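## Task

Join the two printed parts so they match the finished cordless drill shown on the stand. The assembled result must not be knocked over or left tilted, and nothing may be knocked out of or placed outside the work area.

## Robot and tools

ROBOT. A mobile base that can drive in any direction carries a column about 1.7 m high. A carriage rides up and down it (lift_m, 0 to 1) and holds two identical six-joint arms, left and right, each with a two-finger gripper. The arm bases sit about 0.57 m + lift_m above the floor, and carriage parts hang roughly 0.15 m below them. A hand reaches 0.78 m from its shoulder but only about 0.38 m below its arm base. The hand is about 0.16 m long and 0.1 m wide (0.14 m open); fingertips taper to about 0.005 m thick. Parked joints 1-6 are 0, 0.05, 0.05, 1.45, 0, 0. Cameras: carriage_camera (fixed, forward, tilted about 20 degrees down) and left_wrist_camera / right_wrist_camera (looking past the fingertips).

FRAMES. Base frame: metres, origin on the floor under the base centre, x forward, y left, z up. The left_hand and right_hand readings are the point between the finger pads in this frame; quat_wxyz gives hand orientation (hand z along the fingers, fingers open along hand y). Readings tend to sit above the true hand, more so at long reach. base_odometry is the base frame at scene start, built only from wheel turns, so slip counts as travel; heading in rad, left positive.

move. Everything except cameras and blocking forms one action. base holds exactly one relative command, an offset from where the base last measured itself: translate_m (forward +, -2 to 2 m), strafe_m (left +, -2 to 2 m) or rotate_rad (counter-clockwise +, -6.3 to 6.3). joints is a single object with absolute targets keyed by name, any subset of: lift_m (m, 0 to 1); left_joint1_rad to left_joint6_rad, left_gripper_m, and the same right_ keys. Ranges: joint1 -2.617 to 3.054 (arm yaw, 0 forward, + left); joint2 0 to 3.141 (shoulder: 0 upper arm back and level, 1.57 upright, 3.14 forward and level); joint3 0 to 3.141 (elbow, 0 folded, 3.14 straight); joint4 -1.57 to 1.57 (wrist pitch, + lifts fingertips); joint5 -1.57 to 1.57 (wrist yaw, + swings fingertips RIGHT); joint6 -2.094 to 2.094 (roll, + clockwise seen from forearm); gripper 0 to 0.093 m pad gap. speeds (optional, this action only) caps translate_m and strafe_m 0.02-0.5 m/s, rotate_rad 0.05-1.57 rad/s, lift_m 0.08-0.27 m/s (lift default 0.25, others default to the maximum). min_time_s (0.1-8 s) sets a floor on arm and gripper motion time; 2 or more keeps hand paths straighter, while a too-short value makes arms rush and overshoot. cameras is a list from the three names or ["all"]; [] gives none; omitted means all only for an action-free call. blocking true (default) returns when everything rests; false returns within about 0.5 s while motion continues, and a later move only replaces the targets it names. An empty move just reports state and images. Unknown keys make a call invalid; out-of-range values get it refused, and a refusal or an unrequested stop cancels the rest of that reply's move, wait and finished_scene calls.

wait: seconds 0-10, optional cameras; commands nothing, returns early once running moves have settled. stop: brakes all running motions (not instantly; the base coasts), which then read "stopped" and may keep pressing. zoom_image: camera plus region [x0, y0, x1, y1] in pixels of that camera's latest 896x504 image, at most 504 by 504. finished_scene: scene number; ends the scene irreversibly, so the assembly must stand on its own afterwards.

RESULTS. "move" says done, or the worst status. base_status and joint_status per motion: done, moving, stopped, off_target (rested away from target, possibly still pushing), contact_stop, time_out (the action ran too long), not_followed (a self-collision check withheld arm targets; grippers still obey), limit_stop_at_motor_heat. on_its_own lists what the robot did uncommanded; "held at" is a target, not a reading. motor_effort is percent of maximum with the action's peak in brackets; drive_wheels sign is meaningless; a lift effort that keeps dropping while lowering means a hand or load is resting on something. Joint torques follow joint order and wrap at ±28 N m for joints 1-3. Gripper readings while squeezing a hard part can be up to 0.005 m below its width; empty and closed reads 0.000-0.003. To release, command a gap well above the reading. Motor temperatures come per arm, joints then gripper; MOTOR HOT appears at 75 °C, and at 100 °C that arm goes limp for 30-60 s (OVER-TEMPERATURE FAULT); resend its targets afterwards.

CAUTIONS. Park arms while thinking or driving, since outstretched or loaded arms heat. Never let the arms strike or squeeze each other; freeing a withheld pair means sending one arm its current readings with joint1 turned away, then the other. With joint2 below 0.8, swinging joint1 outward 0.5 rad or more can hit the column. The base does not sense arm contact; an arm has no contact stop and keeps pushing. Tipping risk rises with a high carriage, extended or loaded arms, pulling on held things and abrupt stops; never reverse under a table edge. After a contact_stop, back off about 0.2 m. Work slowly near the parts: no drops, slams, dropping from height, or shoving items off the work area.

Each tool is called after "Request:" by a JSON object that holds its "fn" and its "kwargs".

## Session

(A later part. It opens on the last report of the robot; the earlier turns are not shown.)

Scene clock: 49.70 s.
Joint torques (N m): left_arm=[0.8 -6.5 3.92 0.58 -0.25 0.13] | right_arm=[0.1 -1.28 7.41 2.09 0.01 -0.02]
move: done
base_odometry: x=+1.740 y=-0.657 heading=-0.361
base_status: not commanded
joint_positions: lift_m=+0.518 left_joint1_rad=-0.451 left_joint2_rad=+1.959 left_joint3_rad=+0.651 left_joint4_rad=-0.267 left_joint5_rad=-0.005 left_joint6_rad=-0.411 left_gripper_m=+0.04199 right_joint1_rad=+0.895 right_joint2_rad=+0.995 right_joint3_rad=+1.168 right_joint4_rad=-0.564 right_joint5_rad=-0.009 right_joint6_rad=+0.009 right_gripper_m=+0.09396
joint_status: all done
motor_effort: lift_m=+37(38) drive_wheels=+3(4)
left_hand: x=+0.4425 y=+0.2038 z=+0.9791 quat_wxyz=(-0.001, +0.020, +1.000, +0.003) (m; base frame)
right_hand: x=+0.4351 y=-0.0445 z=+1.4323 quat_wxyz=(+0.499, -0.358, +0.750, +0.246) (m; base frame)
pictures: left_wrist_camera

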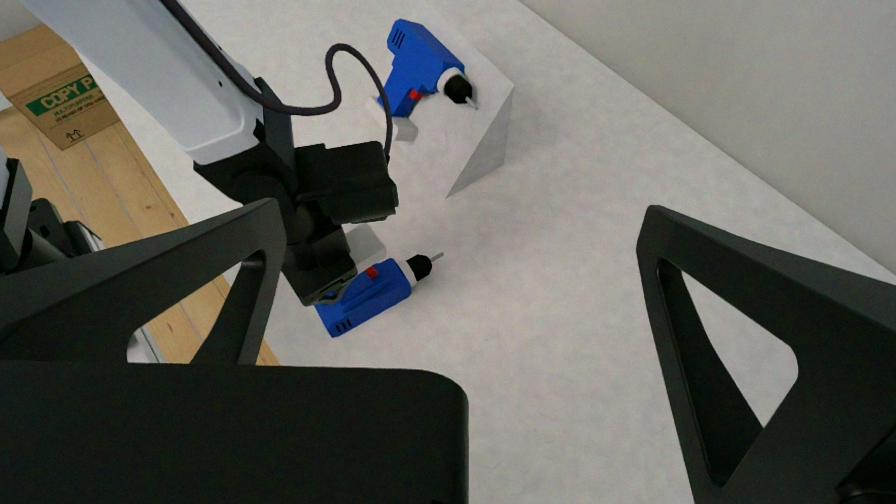

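Request:
{"fn": "move", "kwargs": {"joints": {"lift_m": 0.502}, "speeds": {"lift_m": 0.08}, "cameras": ["all"]}}

Request:
{"fn": "zoom_image", "kwargs": {"camera": "left_wrist_camera", "region": [290, 210, 430, 350]}}

Request:
{"fn": "zoom_image", "kwargs": {"camera": "carriage_camera", "region": [340, 360, 440, 460]}}

Scene clock: 50.50 s.
Joint torques (N m): left_arm=[0.79 -2.69 3.58 1.03 -0.24 0.13] | right_arm=[0.16 -1.21 7.45 2.1 -0.03 -0.01]
move: done
base_odometry: x=+1.740 y=-0.657 heading=-0.361
base_status: not commanded
joint_positions: lift_m=+0.503 left_joint1_rad=-0.451 left_joint2_rad=+1.921 left_joint3_rad=+0.657 left_joint4_rad=-0.312 left_joint5_rad=-0.005 left_joint6_rad=-0.410 left_gripper_m=+0.04199 right_joint1_rad=+0.895 right_joint2_rad=+0.995 right_joint3_rad=+1.168 right_joint4_rad=-0.566 right_joint5_rad=-0.008 right_joint6_rad=+0.009 right_gripper_m=+0.09396
joint_status: all done
motor_effort: lift_m=+26(28) drive_wheels=+3(5)
left_hand: x=+0.4426 y=+0.2038 z=+0.9732 quat_wxyz=(-0.001, +0.021, +1.000, +0.003) (m; base frame)
right_hand: x=+0.4350 y=-0.0447 z=+1.4165 quat_wxyz=(+0.498, -0.358, +0.750, +0.246) (m; base frame)
pictures: carriage_camera, left_wrist_camera, right_wrist_camera

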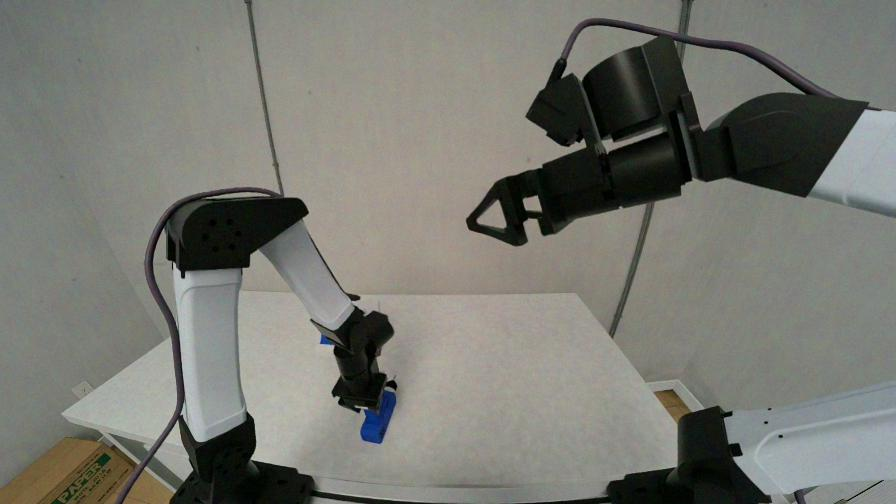

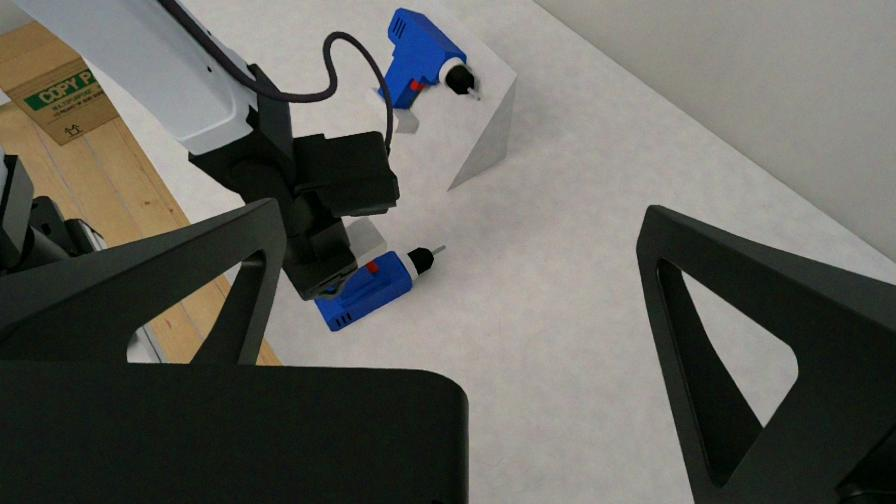

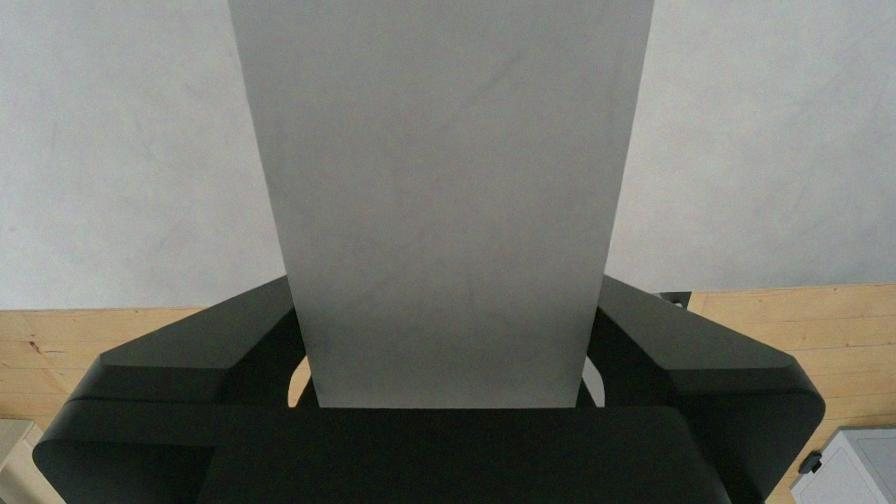

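Scaled by 3.600 from the camera's 896x504 image, which has a finer 1280x720 frame.

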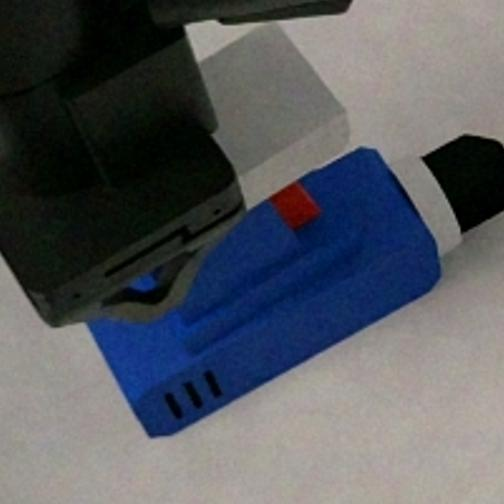

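Scaled by 5.040 from the camera's 896x504 image, which has a finer 1280x720 frame.

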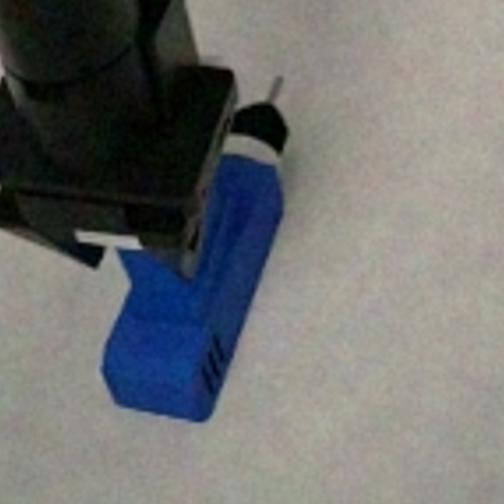

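Request:
{"fn": "move", "kwargs": {"joints": {"lift_m": 0.514}, "speeds": {"lift_m": 0.08}}}

Request:
{"fn": "move", "kwargs": {"joints": {"left_joint6_rad": -0.35}, "min_time_s": 1}}

Request:
{"fn": "move", "kwargs": {"joints": {"lift_m": 0.502}, "speeds": {"lift_m": 0.08}, "cameras": ["all"]}}

Request:
{"fn": "zoom_image", "kwargs": {"camera": "left_wrist_camera", "region": [290, 210, 430, 350]}}

Scene clock: 51.87 s.
Joint torques (N m): left_arm=[0.79 -6.52 3.52 0.63 -0.24 0.13] | right_arm=[0.14 -1.39 7.13 2.07 0.03 -0.02]
move: done
base_odometry: x=+1.740 y=-0.657 heading=-0.361
base_status: not commanded
joint_positions: lift_m=+0.514 left_joint1_rad=-0.451 left_joint2_rad=+1.959 left_joint3_rad=+0.656 left_joint4_rad=-0.272 left_joint5_rad=-0.005 left_joint6_rad=-0.410 left_gripper_m=+0.04199 right_joint1_rad=+0.895 right_joint2_rad=+0.995 right_joint3_rad=+1.168 right_joint4_rad=-0.565 right_joint5_rad=-0.008 right_joint6_rad=+0.009 right_gripper_m=+0.09396
joint_status: all done
motor_effort: lift_m=+36(40) drive_wheels=+3(4)
left_hand: x=+0.4434 y=+0.2034 z=+0.9757 quat_wxyz=(-0.001, +0.021, +1.000, +0.003) (m; base frame)
right_hand: x=+0.4351 y=-0.0446 z=+1.4281 quat_wxyz=(+0.499, -0.358, +0.750, +0.246) (m; base frame)
pictures: none

Scene clock: 53.13 s.
Joint torques (N m): left_arm=[0.77 -6.53 3.54 0.64 -0.25 0.17] | right_arm=[0.01 -1.33 7.39 2.01 0 -0.01]
move: done
base_odometry: x=+1.740 y=-0.657 heading=-0.361
base_status: not commanded
joint_positions: lift_m=+0.514 left_joint1_rad=-0.451 left_joint2_rad=+1.959 left_joint3_rad=+0.656 left_joint4_rad=-0.272 left_joint5_rad=-0.005 left_joint6_rad=-0.364 left_gripper_m=+0.04199 right_joint1_rad=+0.895 right_joint2_rad=+0.995 right_joint3_rad=+1.168 right_joint4_rad=-0.565 right_joint5_rad=-0.008 right_joint6_rad=+0.009 right_gripper_m=+0.09396
joint_status: all done
motor_effort: lift_m=+37(38) drive_wheels=+4(4)
left_hand: x=+0.4434 y=+0.2034 z=+0.9757 quat_wxyz=(-0.001, +0.044, +0.999, +0.003) (m; base frame)
right_hand: x=+0.4351 y=-0.0446 z=+1.4281 quat_wxyz=(+0.499, -0.358, +0.750, +0.246) (m; base frame)
pictures: none

Scene clock: 53.67 s.
Joint torques (N m): left_arm=[0.79 -2.67 3.62 1 -0.25 0.15] | right_arm=[0.08 -1.44 7.42 2.15 -0.02 0.02]
move: done
base_odometry: x=+1.740 y=-0.657 heading=-0.361
base_status: not commanded
joint_positions: lift_m=+0.502 left_joint1_rad=-0.451 left_joint2_rad=+1.920 left_joint3_rad=+0.657 left_joint4_rad=-0.310 left_joint5_rad=-0.005 left_joint6_rad=-0.361 left_gripper_m=+0.04199 right_joint1_rad=+0.895 right_joint2_rad=+0.995 right_joint3_rad=+1.168 right_joint4_rad=-0.565 right_joint5_rad=-0.008 right_joint6_rad=+0.009 right_gripper_m=+0.09396
joint_status: all done
motor_effort: lift_m=+27(30) drive_wheels=+4(4)
left_hand: x=+0.4429 y=+0.2036 z=+0.9732 quat_wxyz=(+0.000, +0.045, +0.999, +0.003) (m; base frame)
right_hand: x=+0.4351 y=-0.0446 z=+1.4168 quat_wxyz=(+0.499, -0.358, +0.750, +0.246) (m; base frame)
pictures: carriage_camera, left_wrist_camera, right_wrist_camera

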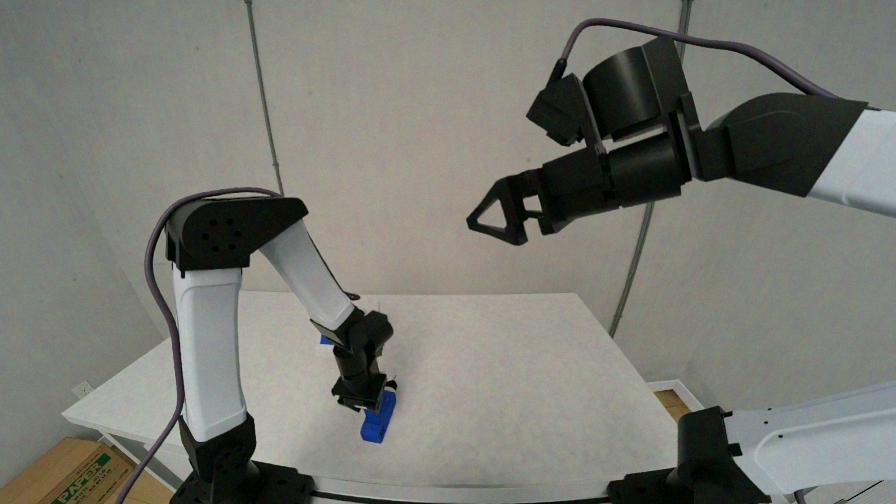

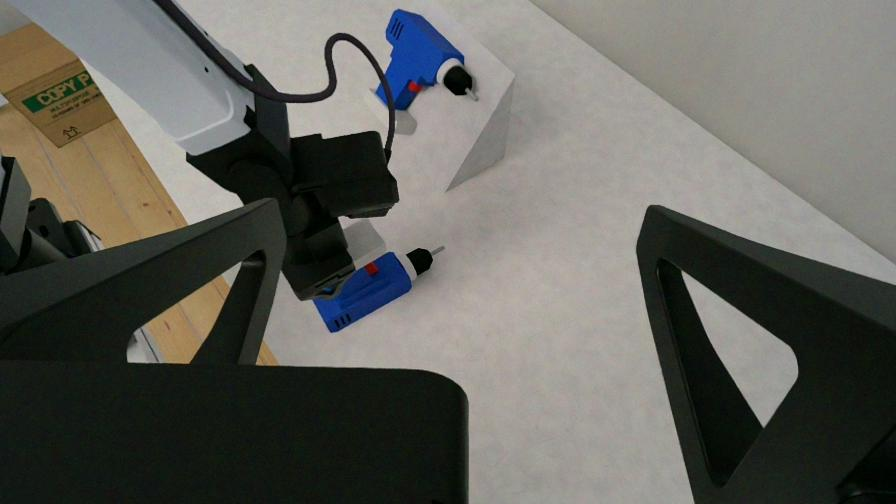

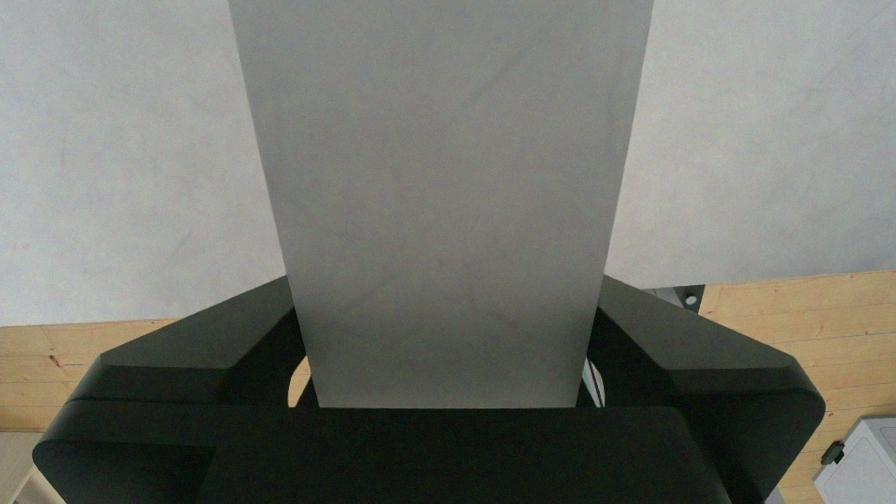

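Scaled by 3.600 from the camera's 896x504 image, which has a finer 1280x720 frame.

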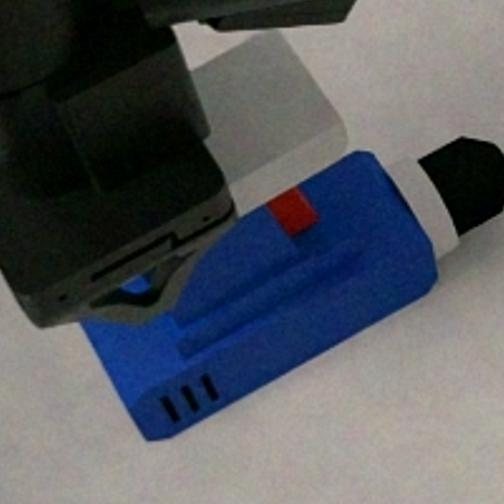

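Request:
{"fn": "move", "kwargs": {"joints": {"lift_m": 0.509}, "speeds": {"lift_m": 0.08}}}

Request:
{"fn": "move", "kwargs": {"joints": {"left_gripper_m": 0.06}, "min_time_s": 1.5}}

Request:
{"fn": "move", "kwargs": {"joints": {"left_gripper_m": 0.092}, "min_time_s": 1.5, "cameras": ["left_wrist_camera", "right_wrist_camera"]}}

Scene clock: 54.33 s.
Joint torques (N m): left_arm=[0.79 -5.01 3.55 0.81 -0.27 0.15] | right_arm=[0.24 -1.22 7.15 2.08 0.01 -0.05]
move: done
base_odometry: x=+1.740 y=-0.657 heading=-0.361
base_status: not commanded
joint_positions: lift_m=+0.509 left_joint1_rad=-0.451 left_joint2_rad=+1.945 left_joint3_rad=+0.657 left_joint4_rad=-0.287 left_joint5_rad=-0.005 left_joint6_rad=-0.361 left_gripper_m=+0.04199 right_joint1_rad=+0.895 right_joint2_rad=+0.995 right_joint3_rad=+1.168 right_joint4_rad=-0.563 right_joint5_rad=-0.008 right_joint6_rad=+0.009 right_gripper_m=+0.09396
joint_status: all done
motor_effort: lift_m=+36(43) drive_wheels=+3(4)
left_hand: x=+0.4432 y=+0.2035 z=+0.9740 quat_wxyz=(-0.001, +0.045, +0.999, +0.003) (m; base frame)
right_hand: x=+0.4352 y=-0.0445 z=+1.4235 quat_wxyz=(+0.500, -0.358, +0.749, +0.246) (m; base frame)
pictures: none

Scene clock: 56.13 s.
Joint torques (N m): left_arm=[0.57 -6.19 3.52 0.49 -0.25 0.15] | right_arm=[0.08 -1.25 7.38 2.01 -0.01 -0.03]
move: done
base_odometry: x=+1.740 y=-0.657 heading=-0.361
base_status: not commanded
joint_positions: lift_m=+0.509 left_joint1_rad=-0.449 left_joint2_rad=+1.955 left_joint3_rad=+0.657 left_joint4_rad=-0.250 left_joint5_rad=-0.005 left_joint6_rad=-0.361 left_gripper_m=+0.05996 right_joint1_rad=+0.895 right_joint2_rad=+0.995 right_joint3_rad=+1.168 right_joint4_rad=-0.563 right_joint5_rad=-0.008 right_joint6_rad=+0.009 right_gripper_m=+0.09396
joint_status: all done
motor_effort: lift_m=+35(38) drive_wheels=+3(4)
left_hand: x=+0.4496 y=+0.2012 z=+0.9717 quat_wxyz=(+0.011, +0.044, +0.999, -0.002) (m; base frame)
right_hand: x=+0.4352 y=-0.0445 z=+1.4235 quat_wxyz=(+0.500, -0.358, +0.749, +0.246) (m; base frame)
pictures: none

Scene clock: 57.93 s.
Joint torques (N m): left_arm=[0.58 -6.19 3.54 0.49 -0.25 0.15] | right_arm=[0.02 -1.28 7.35 2.07 0.07 -0.02]
move: done
base_odometry: x=+1.740 y=-0.657 heading=-0.361
base_status: not commanded
joint_positions: lift_m=+0.509 left_joint1_rad=-0.449 left_joint2_rad=+1.955 left_joint3_rad=+0.657 left_joint4_rad=-0.250 left_joint5_rad=-0.005 left_joint6_rad=-0.361 left_gripper_m=+0.09193 right_joint1_rad=+0.895 right_joint2_rad=+0.995 right_joint3_rad=+1.168 right_joint4_rad=-0.563 right_joint5_rad=-0.008 right_joint6_rad=+0.009 right_gripper_m=+0.09396
joint_status: all done
motor_effort: lift_m=+37(39) drive_wheels=+3(4)
left_hand: x=+0.4496 y=+0.2012 z=+0.9717 quat_wxyz=(+0.011, +0.044, +0.999, -0.002) (m; base frame)
right_hand: x=+0.4352 y=-0.0445 z=+1.4235 quat_wxyz=(+0.500, -0.358, +0.749, +0.246) (m; base frame)
pictures: left_wrist_camera, right_wrist_camera

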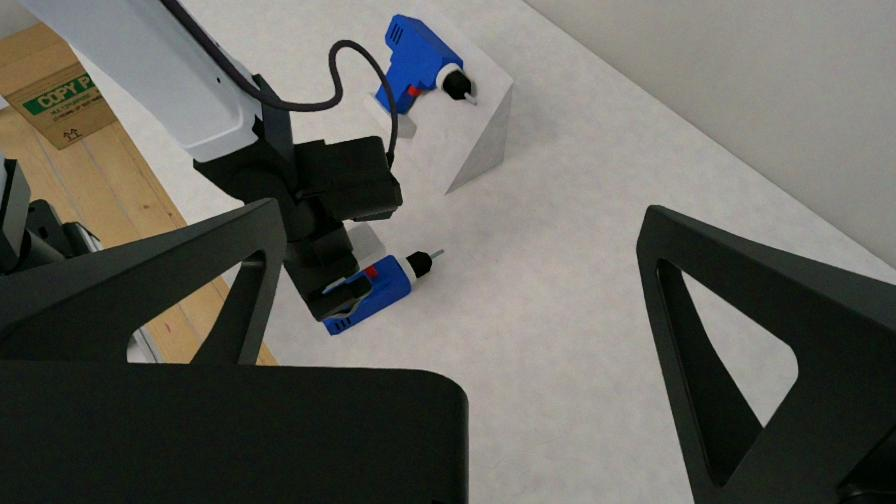

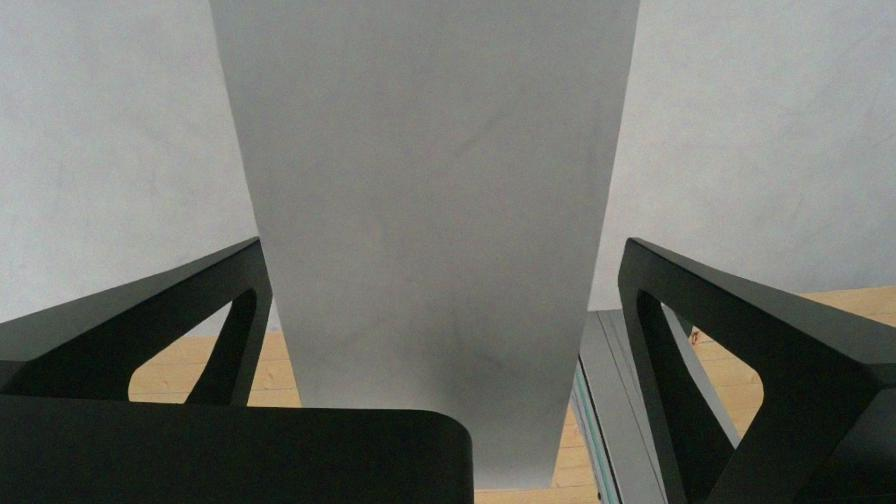

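Request:
{"fn": "move", "kwargs": {"joints": {"left_joint1_rad": -0.424}, "min_time_s": 1, "cameras": ["right_wrist_camera"]}}

Scene clock: 59.40 s.
Joint torques (N m): left_arm=[0.59 -6.2 3.54 0.48 -0.25 0.14] | right_arm=[0.25 -1.21 7.3 2.05 0 0.02]
move: done
base_odometry: x=+1.740 y=-0.657 heading=-0.361
base_status: not commanded
joint_positions: lift_m=+0.509 left_joint1_rad=-0.433 left_joint2_rad=+1.955 left_joint3_rad=+0.657 left_joint4_rad=-0.250 left_joint5_rad=-0.005 left_joint6_rad=-0.361 left_gripper_m=+0.09193 right_joint1_rad=+0.895 right_joint2_rad=+0.995 right_joint3_rad=+1.168 right_joint4_rad=-0.563 right_joint5_rad=-0.008 right_joint6_rad=+0.009 right_gripper_m=+0.09396
joint_status: all done
motor_effort: lift_m=+36(38) drive_wheels=+3(4)
left_hand: x=+0.4512 y=+0.2047 z=+0.9717 quat_wxyz=(+0.011, +0.036, +0.999, -0.002) (m; base frame)
right_hand: x=+0.4352 y=-0.0445 z=+1.4235 quat_wxyz=(+0.500, -0.358, +0.749, +0.246) (m; base frame)
pictures: right_wrist_camera

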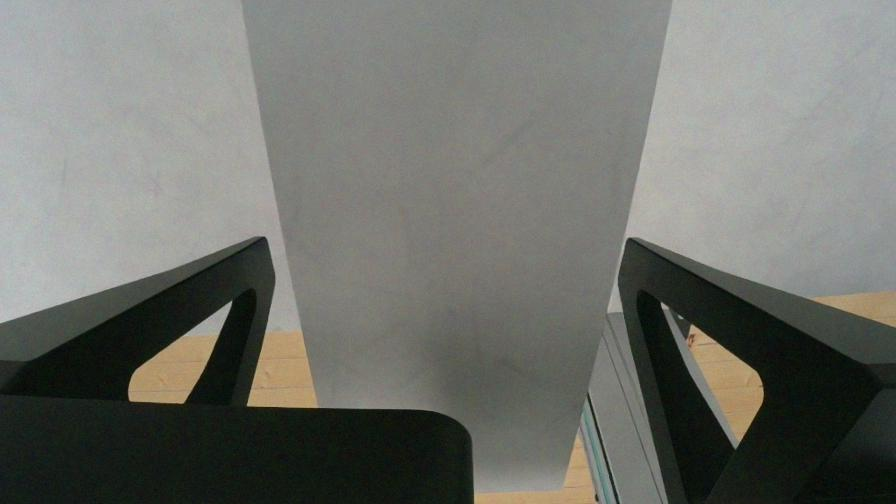

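Request:
{"fn": "move", "kwargs": {"joints": {"lift_m": 0.54}, "speeds": {"lift_m": 0.08}, "cameras": ["right_wrist_camera"]}}

Request:
{"fn": "move", "kwargs": {"joints": {"lift_m": 0.68}, "speeds": {"lift_m": 0.12}, "cameras": ["all"]}}

Request:
{"fn": "zoom_image", "kwargs": {"camera": "left_wrist_camera", "region": [300, 210, 460, 370]}}

Request:
{"fn": "zoom_image", "kwargs": {"camera": "carriage_camera", "region": [320, 380, 440, 500]}}

Scene clock: 60.43 s.
Joint torques (N m): left_arm=[0.66 -6.67 3.48 0.44 -0.25 0.14] | right_arm=[0.09 -1.22 7.38 2.14 -0.01 0]
move: done
base_odometry: x=+1.740 y=-0.657 heading=-0.361
base_status: not commanded
joint_positions: lift_m=+0.540 left_joint1_rad=-0.433 left_joint2_rad=+1.960 left_joint3_rad=+0.657 left_joint4_rad=-0.246 left_joint5_rad=-0.005 left_joint6_rad=-0.361 left_gripper_m=+0.09193 right_joint1_rad=+0.895 right_joint2_rad=+0.995 right_joint3_rad=+1.168 right_joint4_rad=-0.563 right_joint5_rad=-0.008 right_joint6_rad=+0.009 right_gripper_m=+0.09396
joint_status: all done
motor_effort: lift_m=+35(43) drive_wheels=+3(4)
left_hand: x=+0.4514 y=+0.2046 z=+1.0017 quat_wxyz=(+0.011, +0.036, +0.999, -0.002) (m; base frame)
right_hand: x=+0.4352 y=-0.0445 z=+1.4544 quat_wxyz=(+0.499, -0.358, +0.749, +0.246) (m; base frame)
pictures: right_wrist_camera

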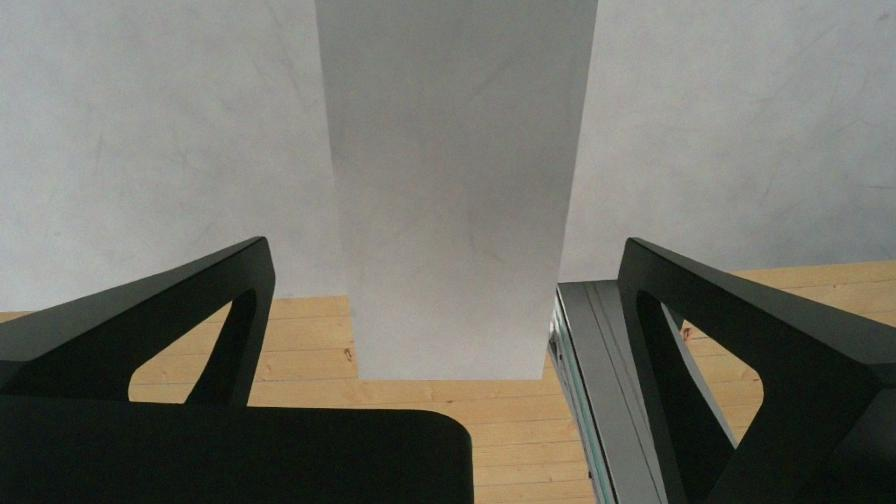

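Scene clock: 62.00 s.
Joint torques (N m): left_arm=[0.53 -6.87 3.45 0.42 -0.25 0.14] | right_arm=[0.08 -1.07 7.42 2.11 -0.03 0.03]
move: done
base_odometry: x=+1.740 y=-0.657 heading=-0.361
base_status: not commanded
joint_positions: lift_m=+0.680 left_joint1_rad=-0.433 left_joint2_rad=+1.962 left_joint3_rad=+0.657 left_joint4_rad=-0.244 left_joint5_rad=-0.005 left_joint6_rad=-0.361 left_gripper_m=+0.09193 right_joint1_rad=+0.895 right_joint2_rad=+0.995 right_joint3_rad=+1.168 right_joint4_rad=-0.562 right_joint5_rad=-0.008 right_joint6_rad=+0.009 right_gripper_m=+0.09396
joint_status: all done
motor_effort: lift_m=+36(44) drive_wheels=+3(5)
left_hand: x=+0.4514 y=+0.2046 z=+1.1412 quat_wxyz=(+0.011, +0.036, +0.999, -0.002) (m; base frame)
right_hand: x=+0.4353 y=-0.0444 z=+1.5947 quat_wxyz=(+0.500, -0.358, +0.749, +0.247) (m; base frame)
pictures: carriage_camera, left_wrist_camera, right_wrist_camera

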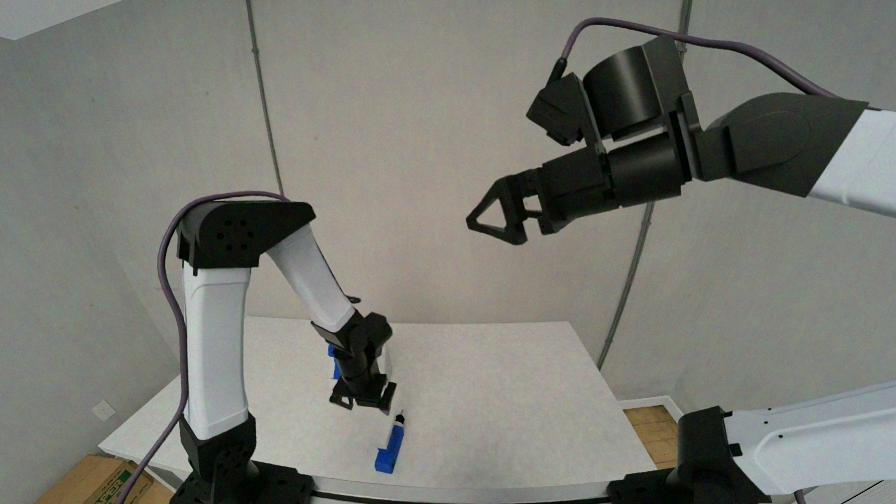

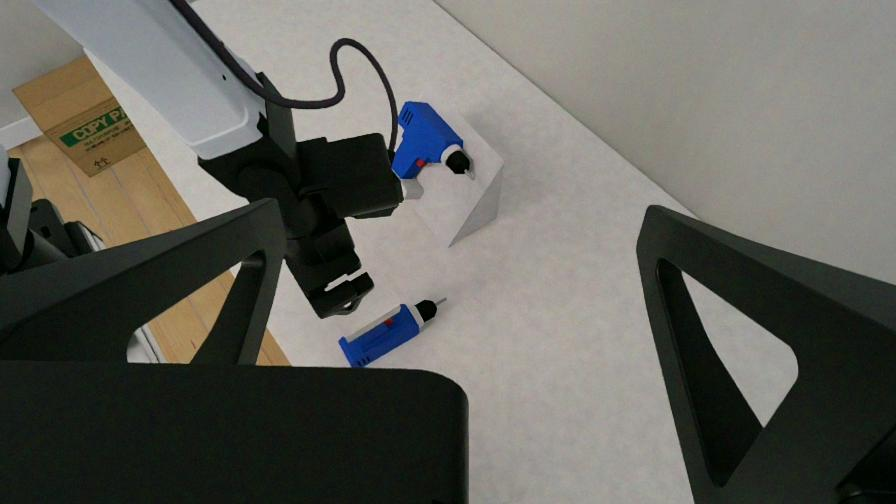

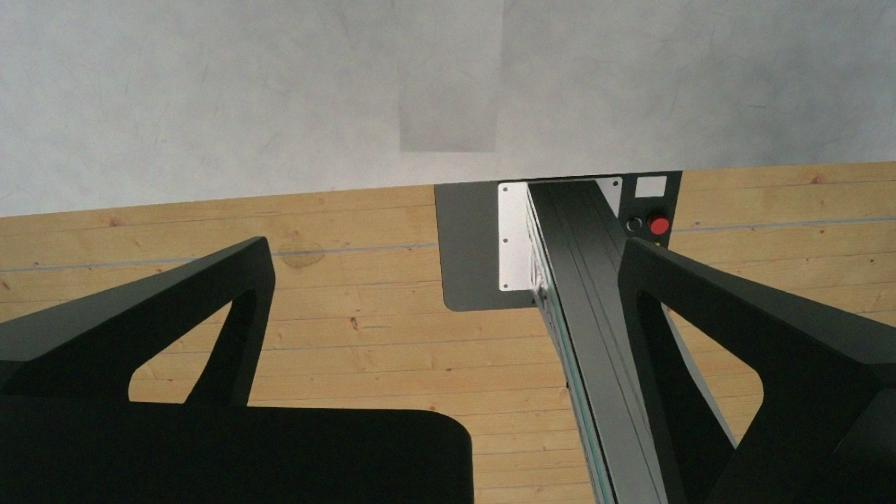

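Scaled by 3.150 from the camera's 896x504 image, which has a finer 1280x720 frame.

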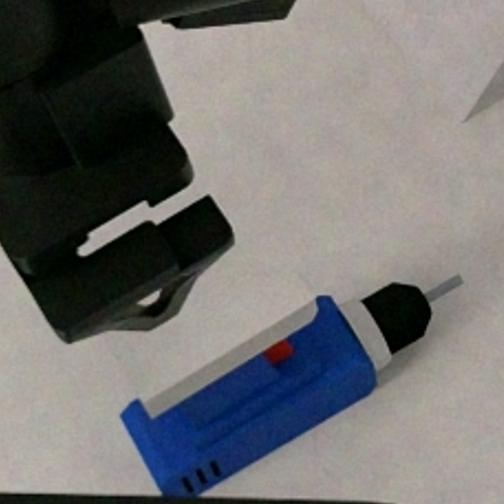

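Scaled by 4.200 from the camera's 896x504 image, which has a finer 1280x720 frame.

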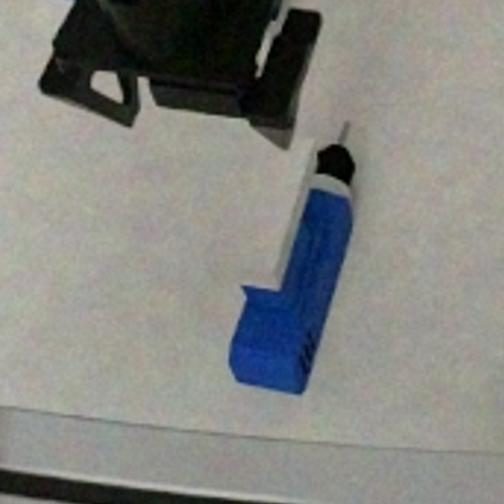

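Request:
{"fn": "finished_scene", "kwargs": {"scene": 2}}

The scene is finished: the task was done.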